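# Stow the earphones in the chest drawer and close it

## Task

Place the coiled earphones inside the small chest's open drawer, then push the drawer closed, with the chest still standing upright at the end.

## Robot and tools

Robot: two seven-joint arms, left_arm and right_arm, each with a parallel gripper. In the scene frame the origin sits at table-top height midway between the nominal bases; +x points out over the table, +z up, and left_arm is on the +y side (image left/right may differ). Calibrated bases: left_arm at (+0.005, +0.443, 0) m, right_arm at (-0.029, -0.446, 0) m, each turned slightly about z. A camera stand is fixed behind the arms. Left_arm's fingers can fold: grip with the outer quarter of the pads near the tips, since grips nearer the palm can be loose, slip, or crush; a fingertip pushed into a surface folds easily and hides contact. Right_arm's fingers are rigid.

Gripper axes: fingers point along its +z, close along its y. end_effector_position is the point between the pads when closed; fingertips extend about 33 mm past it (gap up to 40 mm), only 9 mm when fully open. Results give end_effector_position (m) and end_effector_quat_wxyz in the scene frame; these can be off by a few cm, more at long reach.

execute_actions(actions, cameras): actions is a list of actions; each action is a list of up to 15 rows, one row per 1/30 s control step; a short action repeats its last row to fill 15 steps. Every row has 18 numbers in [-1, 1]: left dx, dy, dz, rx, ry, rz, gripper position, force_limit, speed, then the same nine for the right arm. Always send both arms' numbers. The six pose numbers are offsets, not poses: they count from that arm's Hand target as it was when the action began, along the Hand target's own axes, and every row in the action counts from that same start. 1.0 equals 0.6 m or 180 degrees; rx, ry, rz form one rotation vector. Sending the same offset again moves further. All-zero pose numbers ask the arm to return to its Hand target. cameras: list of names, ["all"], or []; default shows images only when actions is empty.

Gripper numbers (absolute commands, not offsets): position +1 = open 140 mm, about -0.8 = pads touching, -1 = close until blocked. force_limit (start +1) sets pad force after a slow close: about 14 N at -1, 40 N at 0, 58 N at +1; faster closes squeeze harder. speed: about 30 mm/s at -1, 140 at 0, 250 at +1. To keep a gripper unchanged, resend its previous three numbers; 0 is a real command. object_status: 0 moving, 1 blocked while opening, 2 blocked while closing (a grip), 3 reached target or pads met. A grip is confirmed by status 2. To grip harder, raise force_limit and nudge position (-1 to -0.98); to soften, open and reclose slowly. position_measured is in counts: 3 open, 75 about 100 mm, 139 about 60 mm, 200 about 20 mm, 230 pads met.

move(target, speed, blend, blocking, cameras): target is one 18-number row, or a list of up to 15 rows, laid out as above. Each arm's pose numbers are offsets from its Hand target at the call's start, in that target's axes; every row in a list counts from that same start, not from the previous row. Paths are straight, end together, last at least 0.5 s and at most 10 s, and do not avoid obstacles or the other arm. speed: top path speed in m/s, 0.002 to 2, default 0.25, one value or one per target. blend: corner rounding in m per target, 0 means stop at it. blocking=false returns after about 0.5 s while the move continues. Finger numbers of the first row apply at the start; those of later rows apply on arrival. The result adds a move: line (done, off_target, moving, held, fault) and limits (paced = clipped, held = withheld steps). Faster moves lag and overshoot more and strike harder.

wait(seconds 0 to 10): lets time pass with last commands held. stop(): brakes a running move; fingers continue. zoom_image(camera, region): camera is cam_left_wrist or cam_right_wrist, region [x0, y0, x1, y1] in pixels of its latest image, at most 504 by 504. clear_fault(arm): clears a reported torque or force fault on left_arm or right_arm. finished_scene(scene): ends the current scene, given its number; irreversible, so the drawer must be closed with the earphones inside first.

Controller: each step it limits the commanded pose to within 70 mm and 16 degrees of the measured pose. Hand target is the last commanded pose after that clip, and the next offsets start from it. Grippers often settle short; waiting does not fix it, but another command does, or add the missing distance. To end a push, command the target back past the gripper.

Result lines: Joint positions, Joint velocities (may say within noise), Joint torques, External joint torques (outside pushes, friction and held weight), Flange force along gripper x y z (includes held weight, noisy), Wrist depth (7x7 grid of distances in mm per wrist camera, '-' for no data), Tool commands, step positions for execute_actions, and MOTOR HOT or fault lines. Cameras: cam_left_wrist and cam_right_wrist, 896x504 each.

Avoid: torque faults (85 N m on big joints, 11 N m on wrist and forearm roll), 85 N net force on any arm part, joint range ends, excess joint speed, and overheating from long loaded or stretched holds; each stops the arm. Never let the grippers, housings or cameras meet, or close one gripper on the other's fingers. Do not slam the drawer, topple the chest, drop the earphones from height, release them while moving, squeeze hard on items still resting on something, or let anything leave the table.

Each tool is called after "Emit:" by a JSON object that holds its "api" and its "payload", one argument or row to a line.

## Session

Emit:
{"api": "execute_actions", "payload": {
  "actions": []
}}

Scene clock: 0.00 s.
left_arm: end_effector_position=(+0.7704, +0.7153, +0.2962) position_measured=3 object_status=3 end_effector_quat_wxyz=(-0.481, +0.552, -0.582, +0.353) | right_arm: end_effector_position=(+0.0207, -0.7249, +0.1294) position_measured=3 object_status=3 end_effector_quat_wxyz=(-0.448, +0.644, -0.620, +0.000)
Joint positions: left_arm=[0.855 0.508 -0.425 -2.086 0.498 3.807 0.093] | right_arm=[-1.699 0.12 -0.111 -2.351 0.404 1.598 -2.082]
Joint velocities: within noise
Joint torques (N m): no reading
External joint torques (N m): no reading
Flange force (N): no reading
Wrist depth (mm): cam_left_wrist=[2354 2133 2289 2836 2170 - - / 2521 2936 2599 2868 2248 - 297 / 2836 - 3565 1426 2354 - 307 / 3418 131 3283 1194 2627 133 111 / - 107 4159 1620 2495 126 96 / - 94 2170 2836 2627 1934 97 / - - 2332 2151 - 1920 -] | cam_right_wrist=[3274 - - 265 218 - - / 2865 - - - - - - / 2626 - - - - - - / - 139 821 - - 136 - / - 102 1230 - 371 145 98 / - 3453 869 863 335 314 - / - 3763 3551 739 311 300 298]
Hand target: left_arm +0.7704, +0.7153, +0.2962; -0.481, +0.552, -0.582, +0.353 | right_arm +0.0207, -0.7249, +0.1294; -0.448, +0.644, -0.620, +0.000
Tool commands: left_gripper/position=+1.0 left_gripper/force_limit=+1.0 left_gripper/speed=+1.0 right_gripper/position=+1.0 right_gripper/force_limit=+1.0 right_gripper/speed=+1.0

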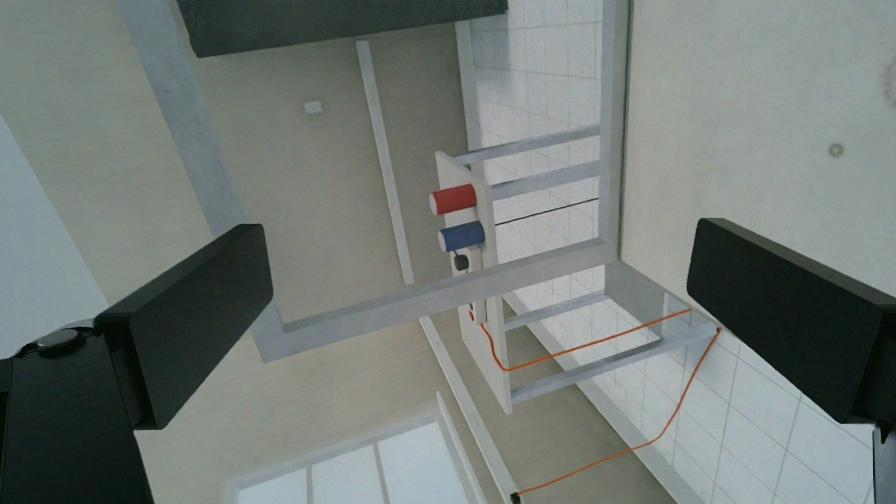

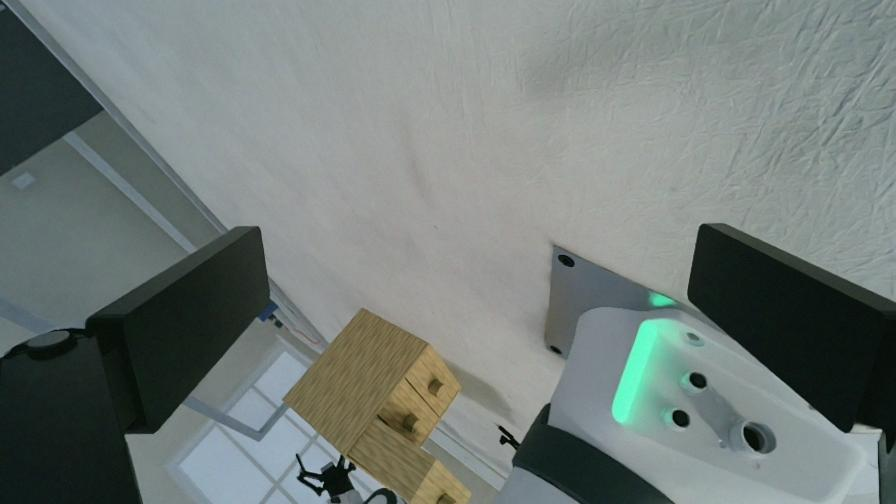

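Emit:
{"api": "move", "payload": {
  "target": [0.4207,-0.1037,-0.8017,-0.362,-0.266,-0.438,1,1,1,-0.527,-0.572,0.234,-0.325,0,-0.449,1,1,1],
  "speed": 0.3,
  "cameras": ["all"]
}}

Scene clock: 54.87 s.
left_arm: end_effector_position=(+0.3507, +0.4021, +0.4499) position_measured=3 object_status=3 end_effector_quat_wxyz=(-0.001, +1.000, -0.003, +0.000) | right_arm: end_effector_position=(+0.3010, -0.4503, +0.4193) position_measured=3 object_status=3 end_effector_quat_wxyz=(-0.001, +1.000, -0.004, +0.002)
Joint positions: left_arm=[0.964 -0.858 -0.61 -2.016 -0.466 1.289 -1.136] | right_arm=[-1.013 -0.921 0.568 -2.158 0.459 1.348 -2.125]
Joint velocities: left_arm=[0 -0.001 0 0 -0.002 -0.001 -0.007] | right_arm=[within noise]
Joint torques (N m): left_arm=[-0.02 4.06 13.17 19.91 0.55 2.3 -0.04] | right_arm=[0.45 6.52 -14.26 19.64 0.56 2.29 -0.22]
External joint torques (N m): left_arm=[0 -0.52 -0.24 0.55 -0.27 -0.38 -0.04] | right_arm=[0.4 1.15 -0.22 -0.06 -0.35 -0.33 -0.22]
Flange force (N): left_arm=[0.0 1.5 -1.6] | right_arm=[1.0 1.7 -2.0]
Wrist depth (mm): cam_left_wrist=[- 520 524 523 - 440 321 / 547 563 - 534 550 478 337 / 578 567 - 586 - 512 357 / 604 124 580 607 621 134 386 / - 107 637 - - 126 96 / - 100 671 555 645 719 97 / - 728 - 419 743 711 -] | cam_right_wrist=[453 - - - - - - / 449 - - - - - - / 555 - - - - - 558 / 399 128 - - - 135 597 / - 102 - - - 127 102 / - 97 - 558 - - - / - - - 450 - - -]
Hand target: left_arm +0.3506, +0.4007, +0.4503; -0.001, +1.000, +0.000, +0.000 | right_arm +0.3000, -0.4503, +0.4193; +0.000, +1.000, -0.001, +0.000
Off the commanded pose: left_arm 0.001 m, 0 deg | right_arm 0.001 m, 0 deg.
move: done

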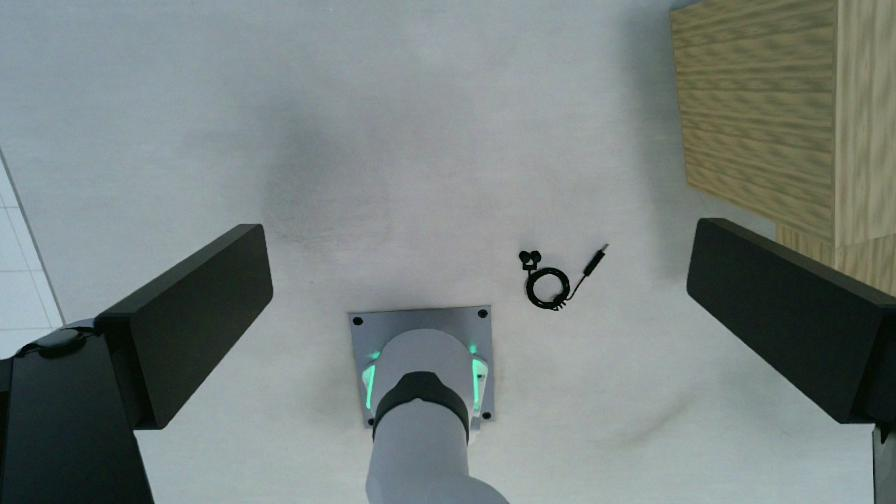

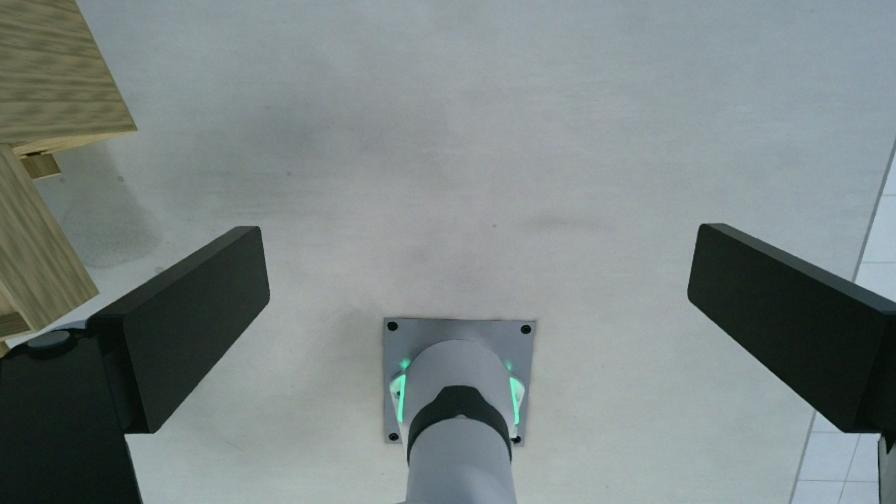

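Emit:
{"api": "move", "payload": {
  "target": [0,0,0,0,0,0,1,1,1,-0.333,-0.583,-0.133,0,0.278,0,1,1,1],
  "speed": 0.3,
  "cameras": ["all"]
}}

Scene clock: 113.03 s.
left_arm: end_effector_position=(+0.3507, +0.4020, +0.4499) position_measured=3 object_status=3 end_effector_quat_wxyz=(-0.001, +1.000, -0.001, +0.000) | right_arm: end_effector_position=(+0.1001, -0.0990, +0.4988) position_measured=3 object_status=3 end_effector_quat_wxyz=(+0.001, +0.907, +0.002, +0.422)
Joint positions: left_arm=[0.964 -0.858 -0.61 -2.016 -0.466 1.289 -1.138] | right_arm=[-0.168 -1.771 0.666 -2.196 0.645 1.504 -1.159]
Joint velocities: left_arm=[within noise] | right_arm=[-0.001 -0.001 0.001 0 0.001 0.001 0.007]
Joint torques (N m): left_arm=[-0.51 4.38 13.39 19.87 0.71 2.35 -0.13] | right_arm=[0.4 28.76 -19.7 2.56 -0.66 3.56 0.16]
External joint torques (N m): left_arm=[-0.54 -0.31 -0.09 0.53 -0.11 -0.32 -0.13] | right_arm=[0.48 0.72 0.06 -1.17 -0.32 0.08 0.14]
Flange force (N): left_arm=[-0.5 1.4 -1.6] | right_arm=[-0.5 2.6 1.9]
Wrist depth (mm): cam_left_wrist=[- 521 - - 503 462 321 / - 537 - - 541 483 338 / - 582 590 563 584 485 355 / - 135 600 597 613 134 382 / - 107 - 640 - 126 96 / - 99 - 570 - 743 97 / - - - 432 752 743 -] | cam_right_wrist=[- - - - - - - / - - 569 - - - - / - - 504 516 - - - / - 127 538 531 - 136 118 / - 102 501 509 - 127 102 / - 101 485 595 - 593 - / - - - - - - -]
Hand target: left_arm +0.3506, +0.4007, +0.4503; -0.001, +1.000, +0.000, +0.000 | right_arm +0.1011, -0.1000, +0.4992; +0.001, +0.906, -0.001, +0.423
Off the commanded pose: left_arm 0.001 m, 0 deg | right_arm 0.002 m, 0 deg.
joint read past its limit (right arm) — joint 2 (shoulder), lower limit.
joint sent to its limit (right arm) — joint 2 (shoulder), lower limit. The joint targets still meet the commanded pose.
move: done; limits=paced

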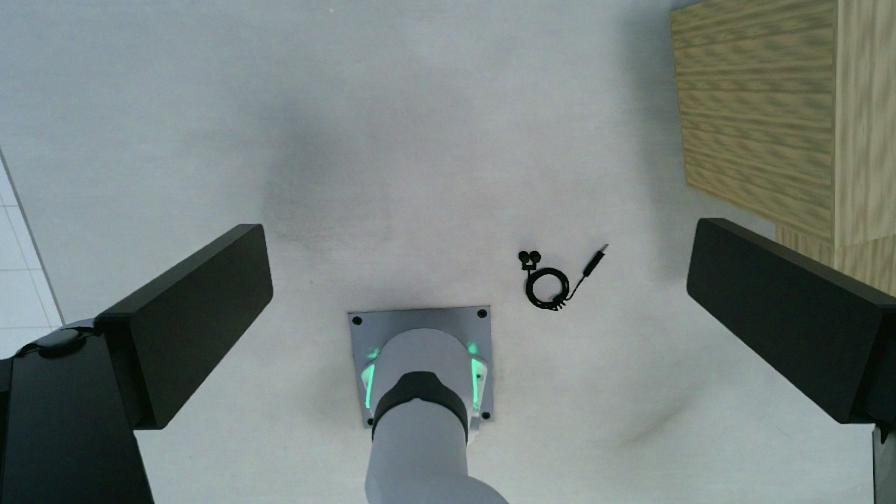

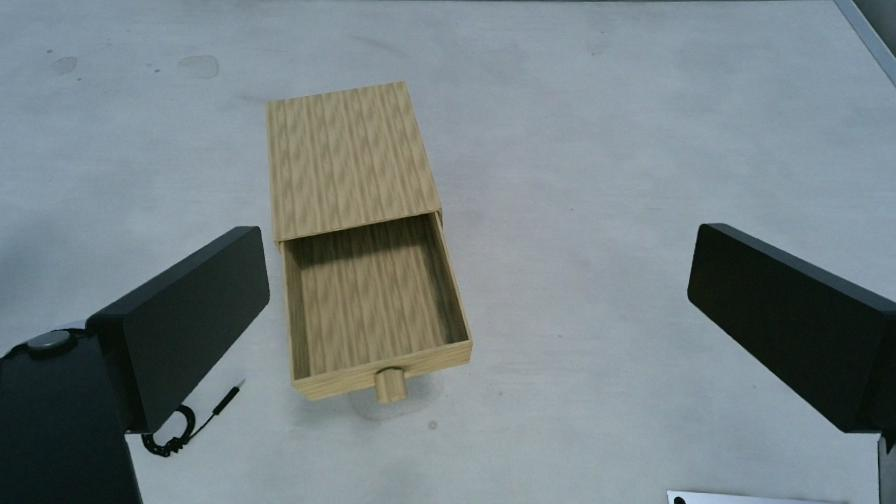

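Emit:
{"api": "zoom_image", "payload": {
  "camera": "cam_left_wrist",
  "region": [480, 210, 660, 340]
}}

Emit:
{"api": "zoom_image", "payload": {
  "camera": "cam_right_wrist",
  "region": [240, 60, 500, 420]
}}

Scaled by 2.800 from the camera's 896x504 image, which has a finer 1280x720 frame.

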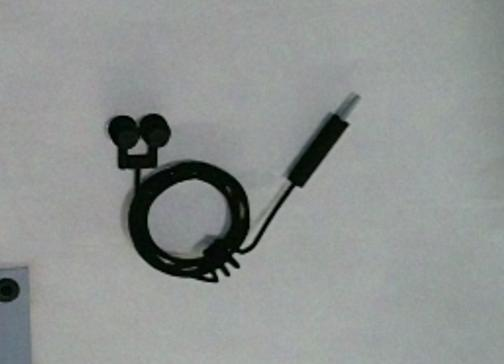

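Scaled by 1.400 from the camera's 896x504 image, which has a finer 1280x720 frame.

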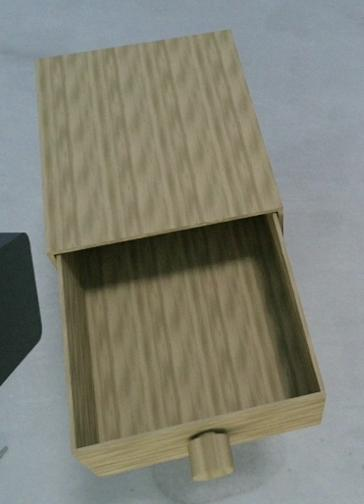

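Emit:
{"api": "move", "payload": {
  "target": [
    [0.25,-0.5,0.083,0,0,0,1,1,1,0.097,0.083,0.243,0,-0.278,0,1,1,1],
    [0.25,-0.5,0.083,0,0,0,1,1,1,-0.2385,-0.618,0.3613,0.2168,-0.2168,-0.4651,1,1,1]
  ],
  "speed": 0.3,
  "blend": [0.04,0],
  "cameras": ["all"]
}}

Scene clock: 335.27 s.
left_arm: end_effector_position=(+0.5007, +0.7012, +0.4009) position_measured=3 object_status=3 end_effector_quat_wxyz=(-0.001, +1.000, -0.001, +0.001) | right_arm: end_effector_position=(+0.1756, +0.2718, +0.2509) position_measured=3 object_status=3 end_effector_quat_wxyz=(-0.002, +0.710, +0.704, +0.002)
Joint positions: left_arm=[1.257 0.007 -0.814 -1.596 0.006 1.604 -1.093] | right_arm=[-1.388 -0.858 2.272 -0.923 0.619 1.569 -2.062]
Joint velocities: left_arm=[within noise] | right_arm=[0 -0.001 0.001 0 0.002 -0.004 -0.005]
Joint torques (N m): left_arm=[-1.04 -21.34 -0.08 25.2 1.24 2.3 -0.11] | right_arm=[-0.56 50.43 -12.81 19.68 0.75 2.28 -0.26]
External joint torques (N m): left_arm=[-1.13 1.8 0 0.74 0.4 -0.37 -0.11] | right_arm=[-0.59 -0.62 0.04 0.13 -0.17 -0.34 -0.26]
Flange force (N): left_arm=[14.0 -5.9 -5.6] | right_arm=[0.0 0.0 0.0]
Wrist depth (mm): cam_left_wrist=[1260 1177 - - - - 485 / 1349 1300 506 505 - 509 - / 1349 1410 - - - - - / 1468 135 - - 570 134 563 / - 114 590 574 609 126 96 / - 1631 - - 613 - 97 / - 1757 1675 - 635 655 -] | cam_right_wrist=[329 329 - - - 335 - / - - - - - - - / - - - 354 - - - / - 126 400 - - 135 - / - 102 - - - 136 102 / - 118 - - 384 337 - / - - - - 381 287 276]
Hand target: left_arm +0.5007, +0.7007, +0.4008; -0.001, +1.000, +0.000, +0.000 | right_arm +0.1762, +0.2706, +0.2503; +0.000, +0.708, +0.706, +0.000
Off the commanded pose: left_arm 0.001 m, 0 deg | right_arm 0.001 m, 0 deg.
move: done

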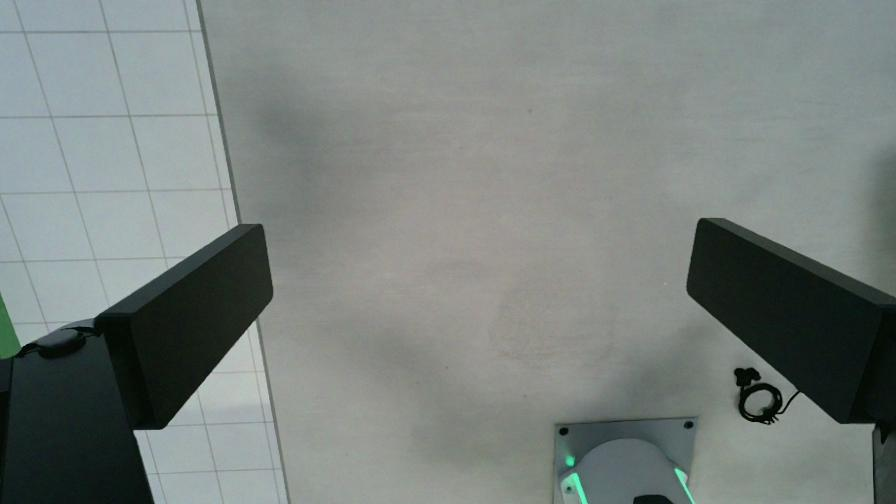

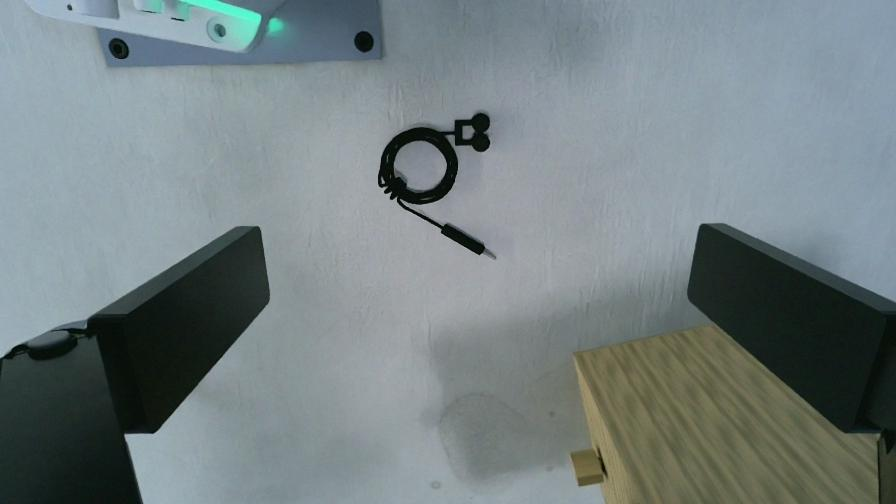

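Emit:
{"api": "move", "payload": {
  "target": [0,0,0,0,0,0,1,1,1,-0.0252,-0.012,0.25,0,0,0,-0.45,0,0],
  "speed": 0.2,
  "cameras": ["cam_right_wrist"]
}}

Scene clock: 385.43 s.
left_arm: end_effector_position=(+0.5007, +0.7012, +0.4009) position_measured=3 object_status=3 end_effector_quat_wxyz=(-0.001, +1.000, -0.001, +0.001) | right_arm: end_effector_position=(+0.1684, +0.2546, +0.0997) position_measured=186 object_status=3 end_effector_quat_wxyz=(+0.002, +0.709, +0.705, -0.001)
Joint positions: left_arm=[1.257 0.007 -0.814 -1.596 0.006 1.604 -1.093] | right_arm=[-1.24 -0.879 2.293 -1.342 0.661 1.927 -2.156]
Joint velocities: left_arm=[within noise] | right_arm=[0 0 -0.001 0.001 0.001 0.004 -0.006]
Joint torques (N m): left_arm=[-1.09 -21.33 -0.1 25.28 1.21 2.3 -0.12] | right_arm=[-0.57 49.44 -17.02 19.21 0.74 2.72 -0.18]
External joint torques (N m): left_arm=[-1.2 1.87 -0.03 0.8 0.37 -0.38 -0.12] | right_arm=[-0.42 0.8 -0.13 -0.83 -0.11 0.12 -0.18]
Flange force (N): left_arm=[14.6 -6.1 -5.9] | right_arm=[-7.0 -1.1 0.0]
Wrist depth (mm): cam_left_wrist=[1260 1248 458 - - - 485 / 1334 1349 - - - - - / 1349 1386 - 534 - - - / 1477 135 593 525 - 134 - / - 114 590 594 - 125 96 / - 1589 665 622 633 - 97 / - 1795 674 - 633 635 -] | cam_right_wrist=[202 - - - - - - / - 215 - - - - - / - - - - - - - / - - - - 123 - - / - - 91 99 91 93 - / - - - - - - - / - - - - - - -]
Hand target: left_arm +0.5007, +0.7007, +0.4008; -0.001, +1.000, +0.000, +0.000 | right_arm +0.1691, +0.2555, +0.1003; +0.000, +0.708, +0.706, +0.000
Off the commanded pose: left_arm 0.001 m, 0 deg | right_arm 0.001 m, 0 deg.
move: done
Images, in order (width x height): cam_right_wrist 896x504.

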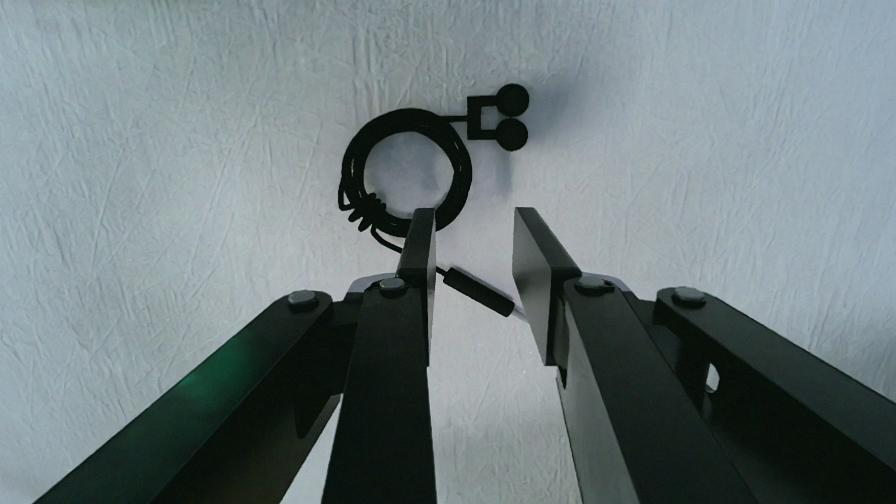

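Emit:
{"api": "move", "payload": {
  "target": [0,0,0,0,0,0,1,1,1,-0.0023,-0.0072,0.0667,0,0,0.139,-0.45,0,0],
  "speed": 0.15,
  "cameras": ["cam_right_wrist"]
}}

Scene clock: 424.17 s.
left_arm: end_effector_position=(+0.5007, +0.7012, +0.4009) position_measured=3 object_status=3 end_effector_quat_wxyz=(-0.001, +1.000, -0.001, +0.001) | right_arm: end_effector_position=(+0.1661, +0.2533, +0.0603) position_measured=186 object_status=3 end_effector_quat_wxyz=(+0.001, +0.842, +0.539, +0.001)
Joint positions: left_arm=[1.257 0.007 -0.814 -1.596 0.006 1.604 -1.093] | right_arm=[-1.181 -0.976 2.211 -1.373 0.795 1.955 -1.787]
Joint velocities: left_arm=[within noise] | right_arm=[0 0.001 0 0 0 0 0.006]
Joint torques (N m): left_arm=[-1.09 -21.34 -0.07 25.19 1.22 2.32 -0.09] | right_arm=[0.26 47.62 -20.48 17.58 0.86 2.47 0.15]
External joint torques (N m): left_arm=[-1.22 1.79 -0.02 0.73 0.37 -0.36 -0.09] | right_arm=[0.21 -0.65 -0.81 -0.57 0.04 -0.16 0.15]
Flange force (N): left_arm=[13.9 -5.8 -5.5] | right_arm=[-2.7 0.0 0.0]
Wrist depth (mm): cam_left_wrist=[1273 1223 - - 481 473 - / 1342 1313 - - 503 - 502 / 1426 1371 522 - - 571 536 / 1451 135 - - - 134 555 / - 114 - - - 134 96 / - 1600 - 619 - 635 97 / - 1721 669 658 627 633 -] | cam_right_wrist=[167 165 - - - - - / 174 - 175 170 - - - / - - - - - - - / - - - 148 123 - - / - - 91 99 91 94 - / - - - - - - - / - - - - - - -]
Hand target: left_arm +0.5007, +0.7007, +0.4008; -0.001, +1.000, +0.000, +0.000 | right_arm +0.1648, +0.2541, +0.0603; +0.000, +0.844, +0.536, +0.000
Off the commanded pose: left_arm 0.001 m, 0 deg | right_arm 0.002 m, 0 deg.
move: done
Images, in order (width x height): cam_right_wrist 896x504.

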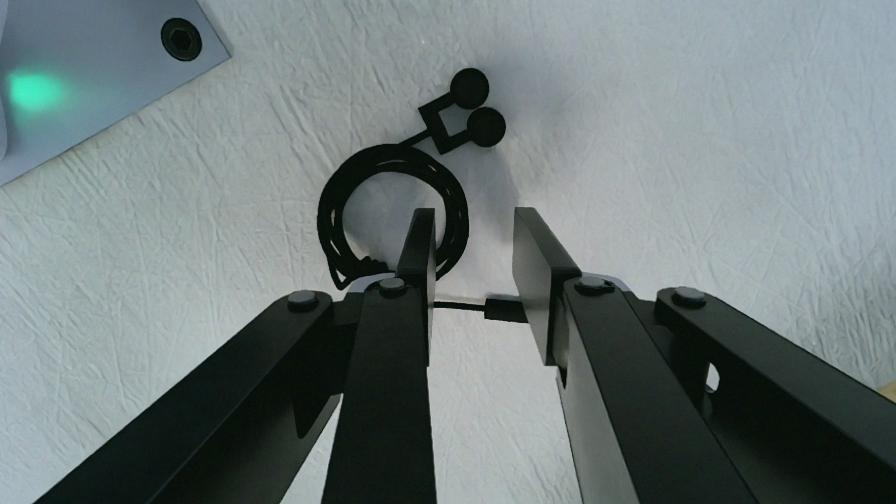

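Emit:
{"api": "move", "payload": {
  "target": [0,0,0,0,0,0,1,1,1,0,-0.0092,0.0388,0,0,0,-0.45,0,0],
  "speed": 0.08,
  "cameras": ["cam_right_wrist"]
}}

Scene clock: 444.50 s.
left_arm: end_effector_position=(+0.5007, +0.7012, +0.4009) position_measured=3 object_status=3 end_effector_quat_wxyz=(-0.001, +1.000, -0.001, +0.001) | right_arm: end_effector_position=(+0.1598, +0.2558, +0.0426) position_measured=186 object_status=3 end_effector_quat_wxyz=(+0.001, +0.842, +0.539, +0.000)
Joint positions: left_arm=[1.257 0.007 -0.814 -1.596 0.006 1.604 -1.093] | right_arm=[-1.181 -1 2.228 -1.372 0.81 1.978 -1.785]
Joint torques (N m): left_arm=[-1.07 -21.33 -0.08 25.26 1.23 2.31 -0.12] | right_arm=[-0.77 43.94 -17.8 16.95 1.65 4.1 0.14]
External joint torques (N m): left_arm=[-1.13 1.77 0.03 0.84 0.39 -0.36 -0.12] | right_arm=[-0.95 -4.77 1.84 -1.01 0.82 1.48 0.14]
Flange force (N): left_arm=[14.2 -6.0 -5.9] | right_arm=[7.9 -0.2 10.9]
Wrist depth (mm): cam_left_wrist=[1286 1293 473 - - 488 - / 1327 1394 - - - 516 516 / 1379 1394 - - - 548 - / 1459 135 - 566 - 134 - / - 114 - 584 - 126 97 / - 1600 - - 664 615 97 / - 1698 - 671 - 664 -] | cam_right_wrist=[150 149 - - - - - / 157 - - - - 156 - / - - - 162 - - - / - - - 168 122 - - / - - 91 99 91 94 - / - - - - - - - / - - - - - - -]
Hand target: left_arm +0.5007, +0.7007, +0.4008; -0.001, +1.000, +0.000, +0.000 | right_arm +0.1598, +0.2565, +0.0370; +0.000, +0.844, +0.536, +0.000
Off the commanded pose: left_arm 0.001 m, 0 deg | right_arm 0.006 m, 0 deg.
move: off_target (right_arm)
Images, in order (width x height): cam_right_wrist 896x504.

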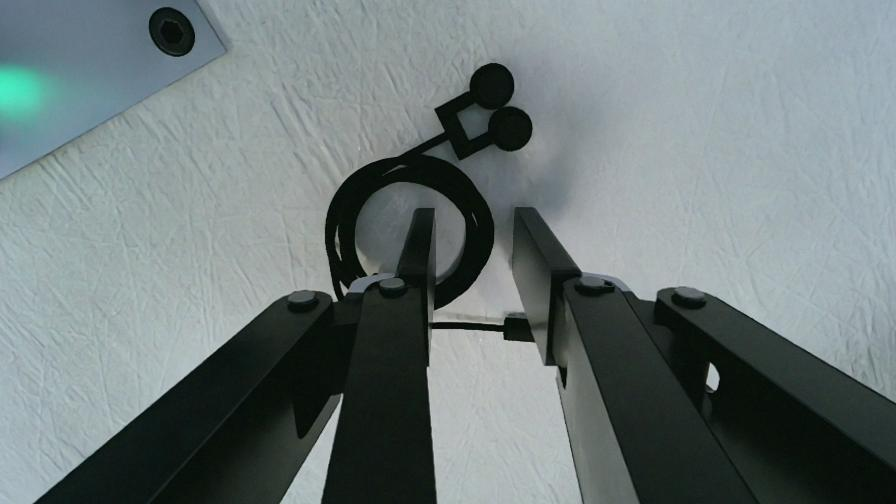

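Emit:
{"api": "move", "payload": {
  "target": [
    [0,0,0,0,0,0,1,1,1,0,0,-0.0118,0,0,0,-0.45,-0.6,-1],
    [0,0,0,0,0,0,1,1,1,0,0,-0.0118,0,0,0,-1,-0.6,-1]
  ],
  "speed": 0.08,
  "cameras": ["cam_right_wrist"]
}}

Scene clock: 460.70 s.
left_arm: end_effector_position=(+0.5007, +0.7012, +0.4009) position_measured=3 object_status=3 end_effector_quat_wxyz=(-0.001, +1.000, -0.001, +0.001) | right_arm: end_effector_position=(+0.1603, +0.2558, +0.0432) position_measured=223 object_status=0 end_effector_quat_wxyz=(+0.001, +0.843, +0.538, +0.000)
Joint positions: left_arm=[1.257 0.007 -0.814 -1.596 0.006 1.604 -1.093] | right_arm=[-1.181 -0.999 2.227 -1.372 0.81 1.977 -1.782]
Joint torques (N m): left_arm=[-1.05 -21.36 -0.1 25.2 1.23 2.3 -0.17] | right_arm=[-0.03 48.75 -20.75 17.22 0.69 2.47 0.16]
External joint torques (N m): left_arm=[-1.1 1.78 0.02 0.78 0.39 -0.37 -0.17] | right_arm=[0.06 0.09 -0.98 -0.62 -0.12 -0.15 0.16]
Flange force (N): left_arm=[14.1 -5.9 -5.7] | right_arm=[-4.5 0.5 -1.2]
Wrist depth (mm): cam_left_wrist=[1260 1293 - 479 486 473 - / 1334 1320 - - 498 - 496 / 1394 1364 528 - - - - / 1494 135 553 - 582 134 - / - 115 638 621 621 126 96 / - 1631 635 - - 652 97 / - 1745 - - - 604 -] | cam_right_wrist=[149 - - - - - - / 157 - - - - - - / - - - 162 168 168 - / - - 172 132 - - - / - 188 90 92 91 - - / - - - - - - - / - - - - - - -]
Hand target: left_arm +0.5007, +0.7007, +0.4008; -0.001, +1.000, +0.000, +0.000 | right_arm +0.1598, +0.2565, +0.0441; +0.000, +0.844, +0.536, +0.000
Off the commanded pose: left_arm 0.001 m, 0 deg | right_arm 0.001 m, 0 deg.
move: done
Images, in order (width x height): cam_right_wrist 896x504.

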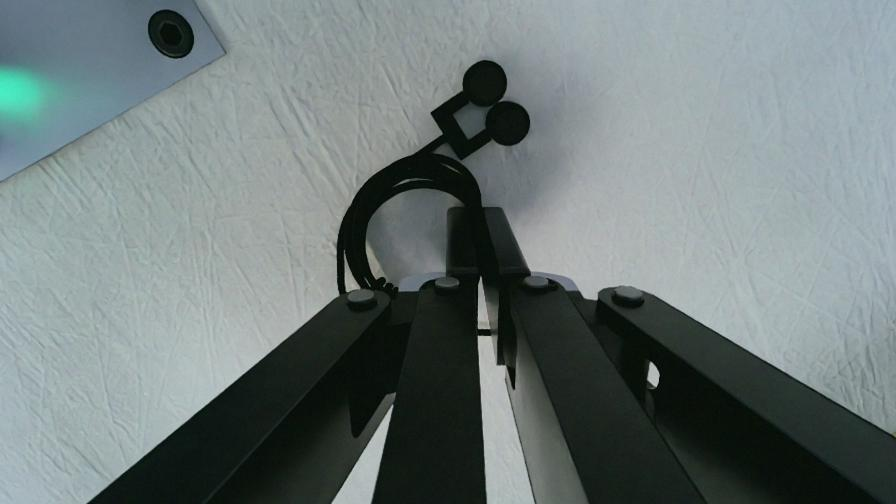

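Emit:
{"api": "wait", "payload": {
  "seconds": 0.7
}}

Scene clock: 464.80 s.
left_arm: end_effector_position=(+0.5007, +0.7012, +0.4009) position_measured=3 object_status=3 end_effector_quat_wxyz=(-0.001, +1.000, -0.001, +0.001) | right_arm: end_effector_position=(+0.1603, +0.2558, +0.0432) position_measured=223 object_status=2 end_effector_quat_wxyz=(+0.001, +0.843, +0.538, +0.000)
Joint positions: left_arm=[1.257 0.007 -0.814 -1.596 0.006 1.604 -1.093] | right_arm=[-1.181 -0.999 2.227 -1.372 0.81 1.977 -1.782]
Joint torques (N m): left_arm=[-1.03 -21.35 -0.06 25.19 1.23 2.29 -0.09] | right_arm=[-0.02 48.72 -20.77 17.22 0.7 2.47 0.17]
External joint torques (N m): left_arm=[-1.15 1.63 -0.02 0.86 0.38 -0.37 -0.09] | right_arm=[-0.13 -0.12 -1.01 -0.8 -0.13 -0.17 0.17]
Flange force (N): left_arm=[13.7 -5.7 -5.9] | right_arm=[-4.4 0.8 -0.9]
Wrist depth (mm): cam_left_wrist=[1254 1307 510 487 487 489 - / 1313 1320 - - 503 511 520 / 1379 1402 - 536 - 534 553 / 1434 135 563 533 - 134 113 / - 115 598 590 - 125 97 / - 1653 - 632 - - 97 / - 1782 693 - 643 576 -] | cam_right_wrist=[150 151 - 152 - - - / 158 - - 156 - - - / - - - 160 - - - / - - 170 131 - - - / - - 87 92 92 - - / - - - - - - - / - - - - - - -]
Hand target: left_arm +0.5007, +0.7007, +0.4008; -0.001, +1.000, +0.000, +0.000 | right_arm +0.1598, +0.2565, +0.0441; +0.000, +0.844, +0.536, +0.000
Tool commands: left_gripper/position=+1.0 left_gripper/force_limit=+1.0 left_gripper/speed=+1.0 right_gripper/position=-1.0 right_gripper/force_limit=-0.6 right_gripper/speed=-1.0
Off the commanded pose: left_arm 0.001 m, 0 deg | right_arm 0.001 m, 0 deg.
wait: 0.70 s; at rest from the start

Emit:
{"api": "move", "payload": {
  "target": [0,0,0,0,0,0,1,1,1,0,0,-0.45,0,0,0,-1,-0.6,-1],
  "speed": 0.2,
  "cameras": ["all"]
}}

Scene clock: 483.20 s.
left_arm: end_effector_position=(+0.5007, +0.7012, +0.4009) position_measured=3 object_status=3 end_effector_quat_wxyz=(-0.001, +1.000, -0.001, +0.001) | right_arm: end_effector_position=(+0.1609, +0.2565, +0.3145) position_measured=223 object_status=2 end_effector_quat_wxyz=(+0.001, +0.843, +0.538, +0.003)
Joint positions: left_arm=[1.257 0.007 -0.814 -1.596 0.006 1.604 -1.093] | right_arm=[-1.361 -0.845 2.144 -0.818 0.686 1.416 -1.626]
Joint velocities: left_arm=[within noise] | right_arm=[-0.001 0.001 0.001 0 0 -0.002 0.004]
Joint torques (N m): left_arm=[-1.01 -21.34 -0.03 25.21 1.22 2.29 -0.12] | right_arm=[-0.61 49.17 -12.84 17.46 0.94 2.31 0.2]
External joint torques (N m): left_arm=[-1.06 1.78 0.09 0.82 0.38 -0.38 -0.12] | right_arm=[-0.51 -0.44 0.01 0.18 0.09 -0.34 0.2]
Flange force (N): left_arm=[14.0 -6.0 -5.9] | right_arm=[0.0 0.0 0.0]
Wrist depth (mm): cam_left_wrist=[1260 1260 480 - - 480 504 / 1320 1327 - - - 501 509 / 1386 1451 504 - - 541 561 / 1442 135 - - - 134 - / - 115 594 - - 126 96 / - 1610 - 642 - - 97 / - 1721 673 671 653 669 -] | cam_right_wrist=[206 278 388 - - - - / 327 361 - - - - 375 / - - - - 446 427 358 / - - - 135 - 391 306 / - - 87 92 91 317 268 / - - - - - - 243 / - - - - - - -]
Hand target: left_arm +0.5007, +0.7007, +0.4008; -0.001, +1.000, +0.000, +0.000 | right_arm +0.1596, +0.2565, +0.3141; +0.000, +0.844, +0.536, +0.000
Off the commanded pose: left_arm 0.001 m, 0 deg | right_arm 0.001 m, 0 deg.
move: done

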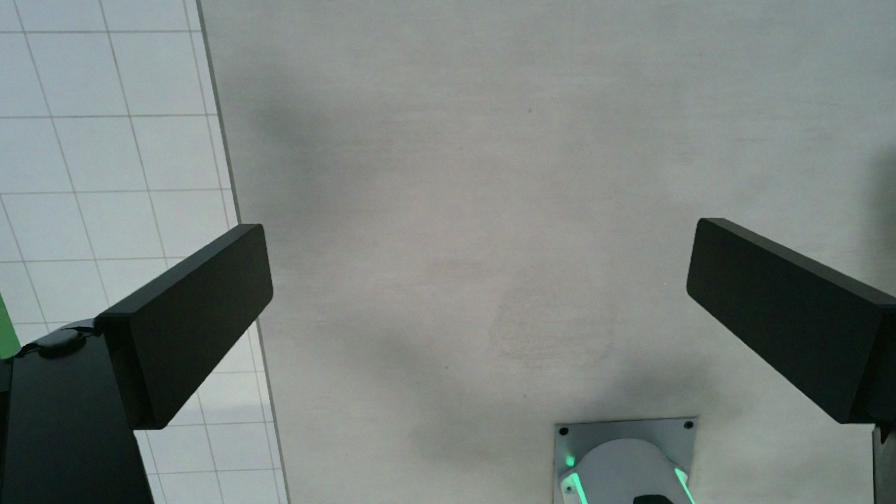

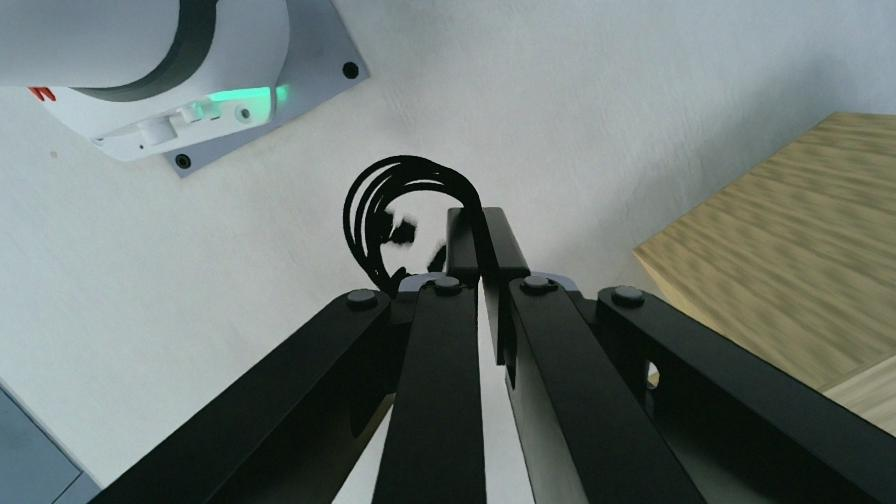

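Emit:
{"api": "move", "payload": {
  "target": [0,0,0,0,0,0,1,1,1,-0.3828,0.3484,-0.1433,0,0,0.286,-1,-0.6,-1],
  "speed": 0.2,
  "cameras": ["cam_right_wrist"]
}}

Scene clock: 509.03 s.
left_arm: end_effector_position=(+0.5007, +0.7012, +0.4009) position_measured=3 object_status=3 end_effector_quat_wxyz=(-0.001, +1.000, -0.001, +0.001) | right_arm: end_effector_position=(+0.2527, -0.0406, +0.4005) position_measured=223 object_status=2 end_effector_quat_wxyz=(+0.001, +0.993, +0.120, +0.002)
Joint positions: left_arm=[1.257 0.007 -0.814 -1.596 0.006 1.604 -1.093] | right_arm=[-0.484 -0.638 1.066 -1.798 0.548 1.475 -1.293]
Joint velocities: left_arm=[within noise] | right_arm=[0.001 0 -0.001 0 -0.001 -0.002 0.007]
Joint torques (N m): left_arm=[-1.05 -21.3 0.01 25.21 1.22 2.32 -0.17] | right_arm=[0.2 8.56 -18.48 18.88 0.97 2.25 0.21]
External joint torques (N m): left_arm=[-0.98 1.87 0.25 0.81 0.4 -0.35 -0.17] | right_arm=[0.2 -0.31 -1.25 -0.89 0.15 -0.41 0.21]
Flange force (N): left_arm=[14.1 -6.2 -5.8] | right_arm=[-7.4 5.4 2.0]
Wrist depth (mm): cam_left_wrist=[1235 1293 488 475 480 486 - / 1327 1334 509 - - 505 - / 1410 1418 - - 523 - - / 1442 135 - - 553 134 - / - 114 - - 594 126 96 / - 1620 - 643 687 632 97 / - 1745 - 684 658 671 -] | cam_right_wrist=[- - 276 275 279 521 508 / - - 356 357 345 - - / - - 323 376 - - - / 533 - 326 135 - - - / 543 - 90 92 92 - - / - - - - - - - / - - - - - - -]
Hand target: left_arm +0.5007, +0.7007, +0.4008; -0.001, +1.000, +0.000, +0.000 | right_arm +0.2511, -0.0403, +0.4001; +0.000, +0.993, +0.116, +0.000
Off the commanded pose: left_arm 0.001 m, 0 deg | right_arm 0.002 m, 0 deg.
move: done
Images, in order (width x height): cam_right_wrist 896x504.

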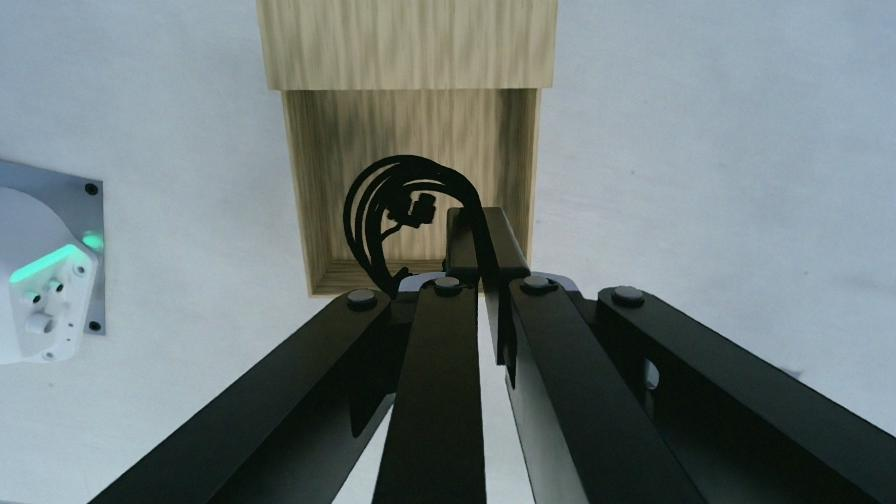

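Emit:
{"api": "move", "payload": {
  "target": [
    [0,0,0,0,0,0,1,1,1,-0.025,0,0.24,0,0,0,-1,-0.6,-1],
    [0,0,0,0,0,0,1,1,1,-0.025,0,0.34,0,0,0,-1,-0.6,-1]
  ],
  "speed": [0.15,0.06],
  "blend": [0.01,0],
  "cameras": ["cam_right_wrist"]
}}

Scene clock: 534.17 s.
left_arm: end_effector_position=(+0.5007, +0.7012, +0.4009) position_measured=3 object_status=3 end_effector_quat_wxyz=(-0.001, +1.000, -0.001, +0.001) | right_arm: end_effector_position=(+0.2361, -0.0443, +0.1966) position_measured=223 object_status=2 end_effector_quat_wxyz=(+0.002, +0.993, +0.115, +0.000)
Joint positions: left_arm=[1.257 0.007 -0.814 -1.596 0.006 1.604 -1.093] | right_arm=[-0.434 -0.749 1.275 -2.269 0.754 1.895 -1.378]
Joint velocities: left_arm=[within noise] | right_arm=[0.002 0.001 0.001 0 0.001 0.004 -0.003]
Joint torques (N m): left_arm=[-1.05 -21.34 -0.09 25.26 1.21 2.33 -0.15] | right_arm=[-0.27 11.16 -20.36 17.85 0.76 2.85 -0.21]
External joint torques (N m): left_arm=[-1.04 1.92 0.09 0.77 0.38 -0.35 -0.15] | right_arm=[-0.13 0.84 -0.3 -0.83 -0.04 0.2 -0.22]
Flange force (N): left_arm=[14.4 -6.2 -5.7] | right_arm=[-0.4 2.4 1.3]
Wrist depth (mm): cam_left_wrist=[1242 1267 - - - - 487 / 1313 1327 511 491 512 513 501 / 1402 1402 520 533 538 - - / 1451 135 533 - - 134 565 / - 115 591 - - 126 96 / - 1569 621 - - - 97 / - 1698 674 - 645 593 -] | cam_right_wrist=[141 156 156 156 154 106 - / 140 164 165 165 163 114 - / 139 172 174 170 172 115 - / 139 179 182 150 174 116 - / 138 185 93 - 91 - - / 138 - - - - - - / - - - - - - -]
Hand target: left_arm +0.5007, +0.7007, +0.4008; -0.001, +1.000, +0.000, +0.000 | right_arm +0.2366, -0.0438, +0.1961; +0.000, +0.993, +0.116, +0.000
Off the commanded pose: left_arm 0.001 m, 0 deg | right_arm 0.001 m, 0 deg.
move: done
Images, in order (width x height): cam_right_wrist 896x504.

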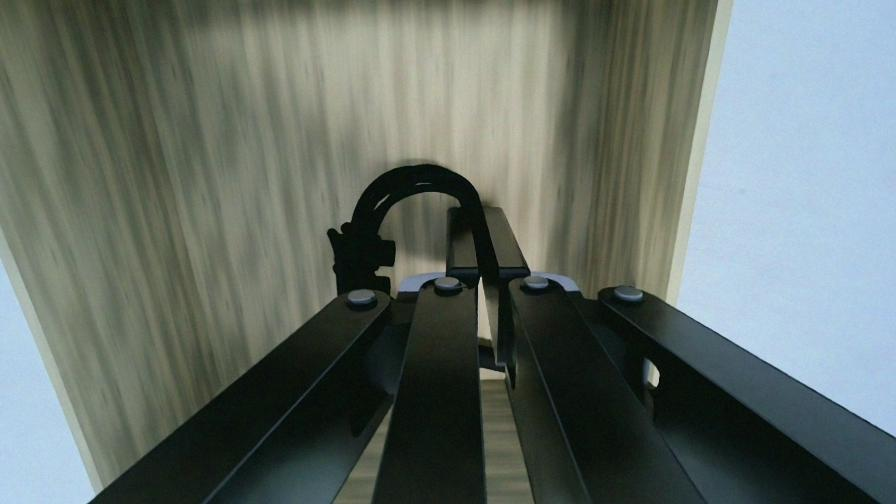

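Emit:
{"api": "move", "payload": {
  "target": [
    [0,0,0,0,0,0,1,1,1,0,0,0.0083,0,0,0,-1,-0.6,-1],
    [0,0,0,0,0,0,1,1,1,0,0,0.0083,0,0,0,-0.55,-0.6,-0.8],
    [0,0,0,0,0,0,1,1,1,0,0,-0.04,0,0,0,-0.55,-0.6,-0.8]
  ],
  "speed": [0.05,0.05,0.05],
  "cameras": ["cam_right_wrist"]
}}

Scene clock: 547.40 s.
left_arm: end_effector_position=(+0.5007, +0.7012, +0.4009) position_measured=3 object_status=3 end_effector_quat_wxyz=(-0.001, +1.000, -0.001, +0.001) | right_arm: end_effector_position=(+0.2370, -0.0432, +0.2193) position_measured=199 object_status=3 end_effector_quat_wxyz=(-0.002, +0.993, +0.118, +0.000)
Joint positions: left_arm=[1.257 0.007 -0.814 -1.596 0.006 1.604 -1.093] | right_arm=[-0.417 -0.746 1.227 -2.238 0.73 1.851 -1.375]
Joint velocities: left_arm=[within noise] | right_arm=[0 0 0.001 0.002 -0.001 -0.005 -0.001]
Joint torques (N m): left_arm=[-1.1 -21.4 -0.07 25.25 1.2 2.32 -0.1] | right_arm=[0 9.05 -21.04 19.14 0.58 2.29 0.16]
External joint torques (N m): left_arm=[-1.36 1.55 -0.16 0.87 0.35 -0.35 -0.1] | right_arm=[0.07 -0.63 -1.1 -0.07 -0.25 -0.38 0.16]
Flange force (N): left_arm=[13.8 -5.4 -5.8] | right_arm=[-4.2 2.8 -3.3]
Wrist depth (mm): cam_left_wrist=[1273 1229 480 479 495 488 - / 1334 1320 517 487 513 - - / 1410 1342 - 531 - 542 - / 1485 135 - 576 - 134 562 / - 114 - - - 134 96 / - 1631 - - 629 - 97 / - 1733 - - 653 665 -] | cam_right_wrist=[133 175 177 177 175 117 - / 138 183 187 187 182 126 - / 138 186 197 193 193 - 362 / 139 184 210 197 158 - - / - 172 87 197 86 94 - / - - - 201 - - - / - - - - - - -]
Hand target: left_arm +0.5007, +0.7007, +0.4008; -0.001, +1.000, +0.000, +0.000 | right_arm +0.2366, -0.0438, +0.2201; +0.000, +0.993, +0.116, +0.000
Off the commanded pose: left_arm 0.001 m, 0 deg | right_arm 0.001 m, 0 deg.
move: done
Images, in order (width x height): cam_right_wrist 896x504.

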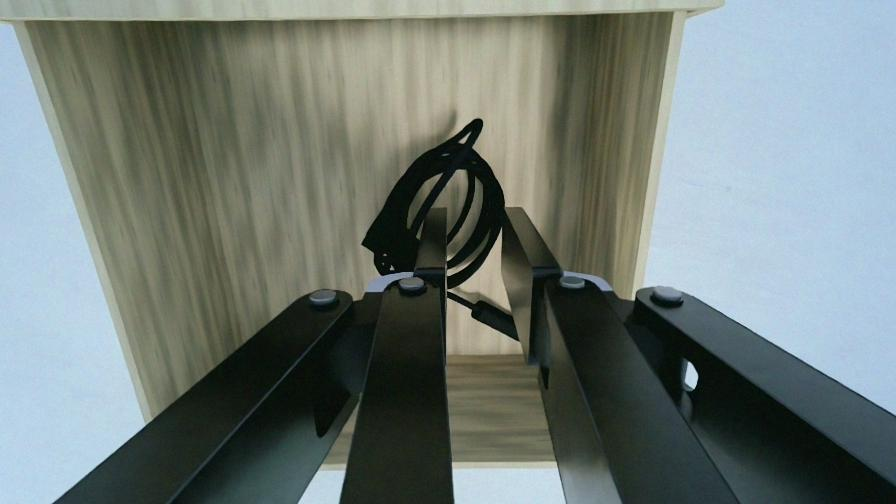

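Emit:
{"api": "move", "payload": {
  "target": [0,0,0,0,0,0,1,1,1,-0.03,0,-0.2,0,0,0,-0.55,-0.6,-0.8],
  "speed": 0.12,
  "cameras": ["cam_right_wrist"]
}}

Scene clock: 559.33 s.
left_arm: end_effector_position=(+0.5007, +0.7012, +0.4009) position_measured=3 object_status=3 end_effector_quat_wxyz=(-0.001, +1.000, -0.001, +0.001) | right_arm: end_effector_position=(+0.2188, -0.0468, +0.3394) position_measured=199 object_status=3 end_effector_quat_wxyz=(-0.002, +0.993, +0.119, +0.000)
Joint positions: left_arm=[1.257 0.007 -0.814 -1.596 0.006 1.604 -1.093] | right_arm=[-0.35 -0.755 1.021 -2.034 0.628 1.577 -1.32]
Joint velocities: left_arm=[within noise] | right_arm=[0 0 0 0.001 0 -0.003 0.003]
Joint torques (N m): left_arm=[-1.08 -21.34 -0.07 25.18 1.22 2.32 -0.06] | right_arm=[-0.62 8.13 -20.04 19.47 0.73 2.33 0.18]
External joint torques (N m): left_arm=[-0.89 2 0.29 0.69 0.41 -0.37 -0.06] | right_arm=[-0.58 -0.38 -0.95 -0.08 -0.13 -0.33 0.18]
Flange force (N): left_arm=[13.7 -6.4 -5.5] | right_arm=[-1.5 1.8 -1.5]
Wrist depth (mm): cam_left_wrist=[1273 1273 - 478 494 489 500 / 1300 1327 - 503 503 506 515 / 1364 1394 - 518 - 531 528 / 1426 135 561 562 - 134 114 / - 115 - 596 - 126 96 / - 1589 625 624 - - 97 / - 1757 680 - 616 593 -] | cam_right_wrist=[- - 286 286 282 - - / - - 300 299 300 - 467 / - - 316 320 300 - - / 505 - 311 276 126 - - / 530 - 87 92 86 94 - / - - - - - - - / - - - - - - -]
Hand target: left_arm +0.5007, +0.7007, +0.4008; -0.001, +1.000, +0.000, +0.000 | right_arm +0.2190, -0.0479, +0.3400; +0.000, +0.993, +0.116, +0.000
Off the commanded pose: left_arm 0.001 m, 0 deg | right_arm 0.001 m, 0 deg.
move: done
Images, in order (width x height): cam_right_wrist 896x504.

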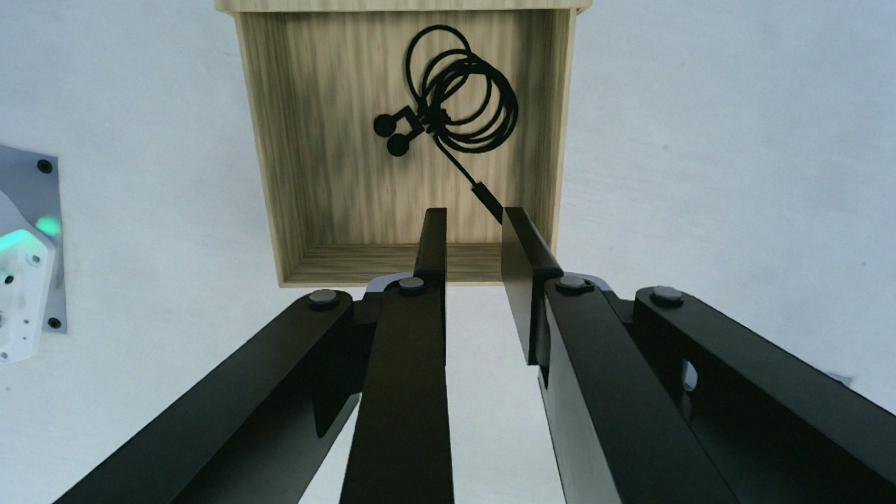

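Emit:
{"api": "move", "payload": {
  "target": [
    [0,0,0,0,0,0,1,1,1,-0.225,-0.045,0,0,0,0,-0.8,-0.6,-0.5],
    [0,0,0,0,0,0,1,1,1,-0.225,-0.045,0.235,0,0,0,-0.8,-0.6,-0.5]
  ],
  "speed": [0.2,0.2],
  "blend": [0.04,0],
  "cameras": ["cam_right_wrist"]
}}

Scene clock: 590.07 s.
left_arm: end_effector_position=(+0.5007, +0.7012, +0.4009) position_measured=3 object_status=3 end_effector_quat_wxyz=(-0.001, +1.000, -0.001, +0.001) | right_arm: end_effector_position=(+0.0811, -0.0537, +0.1995) position_measured=229 object_status=3 end_effector_quat_wxyz=(+0.002, +0.993, +0.114, +0.001)
Joint positions: left_arm=[1.257 0.007 -0.814 -1.596 0.006 1.604 -1.093] | right_arm=[-0.033 -1.109 1.115 -2.456 0.935 1.666 -1.253]
Joint velocities: left_arm=[within noise] | right_arm=[0 0 0 0 -0.001 0.005 -0.003]
Joint torques (N m): left_arm=[-1.07 -21.39 -0.03 25.24 1.22 2.3 -0.08] | right_arm=[-0.14 13.57 -23.13 13.8 0.98 2.78 -0.24]
External joint torques (N m): left_arm=[-1.04 1.79 0.16 0.88 0.39 -0.36 -0.08] | right_arm=[0.01 0.8 -0.28 -0.9 0.16 0.13 -0.24]
Flange force (N): left_arm=[13.9 -6.2 -6.0] | right_arm=[0.3 2.3 1.3]
Wrist depth (mm): cam_left_wrist=[1260 1260 470 501 - 500 478 / 1342 1307 - - - 489 501 / 1379 1371 530 553 546 536 - / 1468 135 539 567 - 134 - / - 115 586 - - 126 96 / - 1610 603 - - 657 97 / - 1733 671 673 657 622 -] | cam_right_wrist=[- - 305 119 - - 309 / - 320 - - - - - / - - - - - - - / - - - 120 - 351 - / - 375 87 95 91 - 363 / - - - - - - 362 / - - - - - - -]
Hand target: left_arm +0.5007, +0.7007, +0.4008; -0.001, +1.000, +0.000, +0.000 | right_arm +0.0815, -0.0528, +0.1989; +0.000, +0.993, +0.116, +0.000
Off the commanded pose: left_arm 0.001 m, 0 deg | right_arm 0.001 m, 0 deg.
move: done
Images, in order (width x height): cam_right_wrist 896x504.

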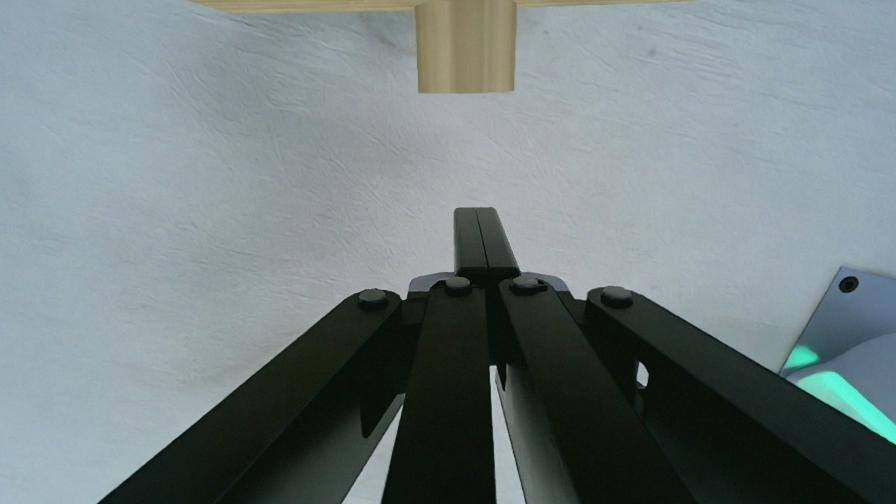

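Emit:
{"api": "move", "payload": {
  "target": [
    [0,0,0,0,0,0,1,1,1,0.042,-0.0067,0,0,0,0,-0.8,-0.6,-0.5],
    [0,0,0,0,0,0,1,1,1,0.245,-0.0067,0,0,0,0,-0.8,-0.6,-0.5]
  ],
  "speed": [0.1,0.06],
  "blend": [0.01,0],
  "cameras": ["cam_right_wrist"]
}}

Scene clock: 606.77 s.
left_arm: end_effector_position=(+0.5007, +0.7012, +0.4009) position_measured=3 object_status=3 end_effector_quat_wxyz=(-0.001, +1.000, -0.001, +0.001) | right_arm: end_effector_position=(+0.2217, -0.0149, +0.1985) position_measured=229 object_status=3 end_effector_quat_wxyz=(-0.001, +0.994, +0.112, -0.002)
Joint positions: left_arm=[1.257 0.007 -0.814 -1.596 0.006 1.604 -1.093] | right_arm=[-0.512 -0.908 1.32 -2.194 0.897 1.769 -1.404]
Joint velocities: left_arm=[within noise] | right_arm=[-0.001 0.001 0 0 0.001 0.001 -0.006]
Joint torques (N m): left_arm=[-1.05 -21.34 -0.05 25.18 1.22 2.31 -0.11] | right_arm=[-0.71 16.28 -24.41 16.07 0.52 2.89 -0.2]
External joint torques (N m): left_arm=[-0.98 1.79 0.18 0.83 0.4 -0.36 -0.11] | right_arm=[-0.84 0.37 -0.6 -0.1 -0.33 0.26 -0.2]
Flange force (N): left_arm=[13.8 -6.1 -5.8] | right_arm=[2.4 0.8 -0.6]
Wrist depth (mm): cam_left_wrist=[1242 1286 - - 484 - 506 / 1320 1313 505 - - - - / 1386 1418 540 - 548 - - / 1459 135 561 571 - 134 571 / - 115 616 578 - 126 96 / - 1631 615 - - - 97 / - 1757 662 - 615 673 -] | cam_right_wrist=[97 130 157 156 156 154 103 / - 138 163 163 161 149 107 / - - - 118 - - - / - - - 120 - - - / - - 87 95 91 - - / - - - - - - - / - - - - - - -]
Hand target: left_arm +0.5007, +0.7007, +0.4008; -0.001, +1.000, +0.000, +0.000 | right_arm +0.2236, -0.0150, +0.1991; +0.000, +0.993, +0.116, +0.000
Off the commanded pose: left_arm 0.001 m, 0 deg | right_arm 0.002 m, 1 deg.
move: done
Images, in order (width x height): cam_right_wrist 896x504.

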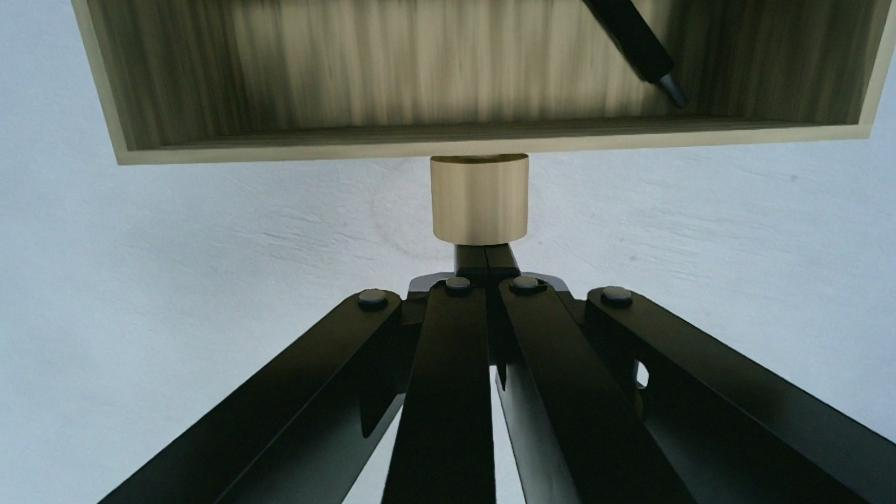

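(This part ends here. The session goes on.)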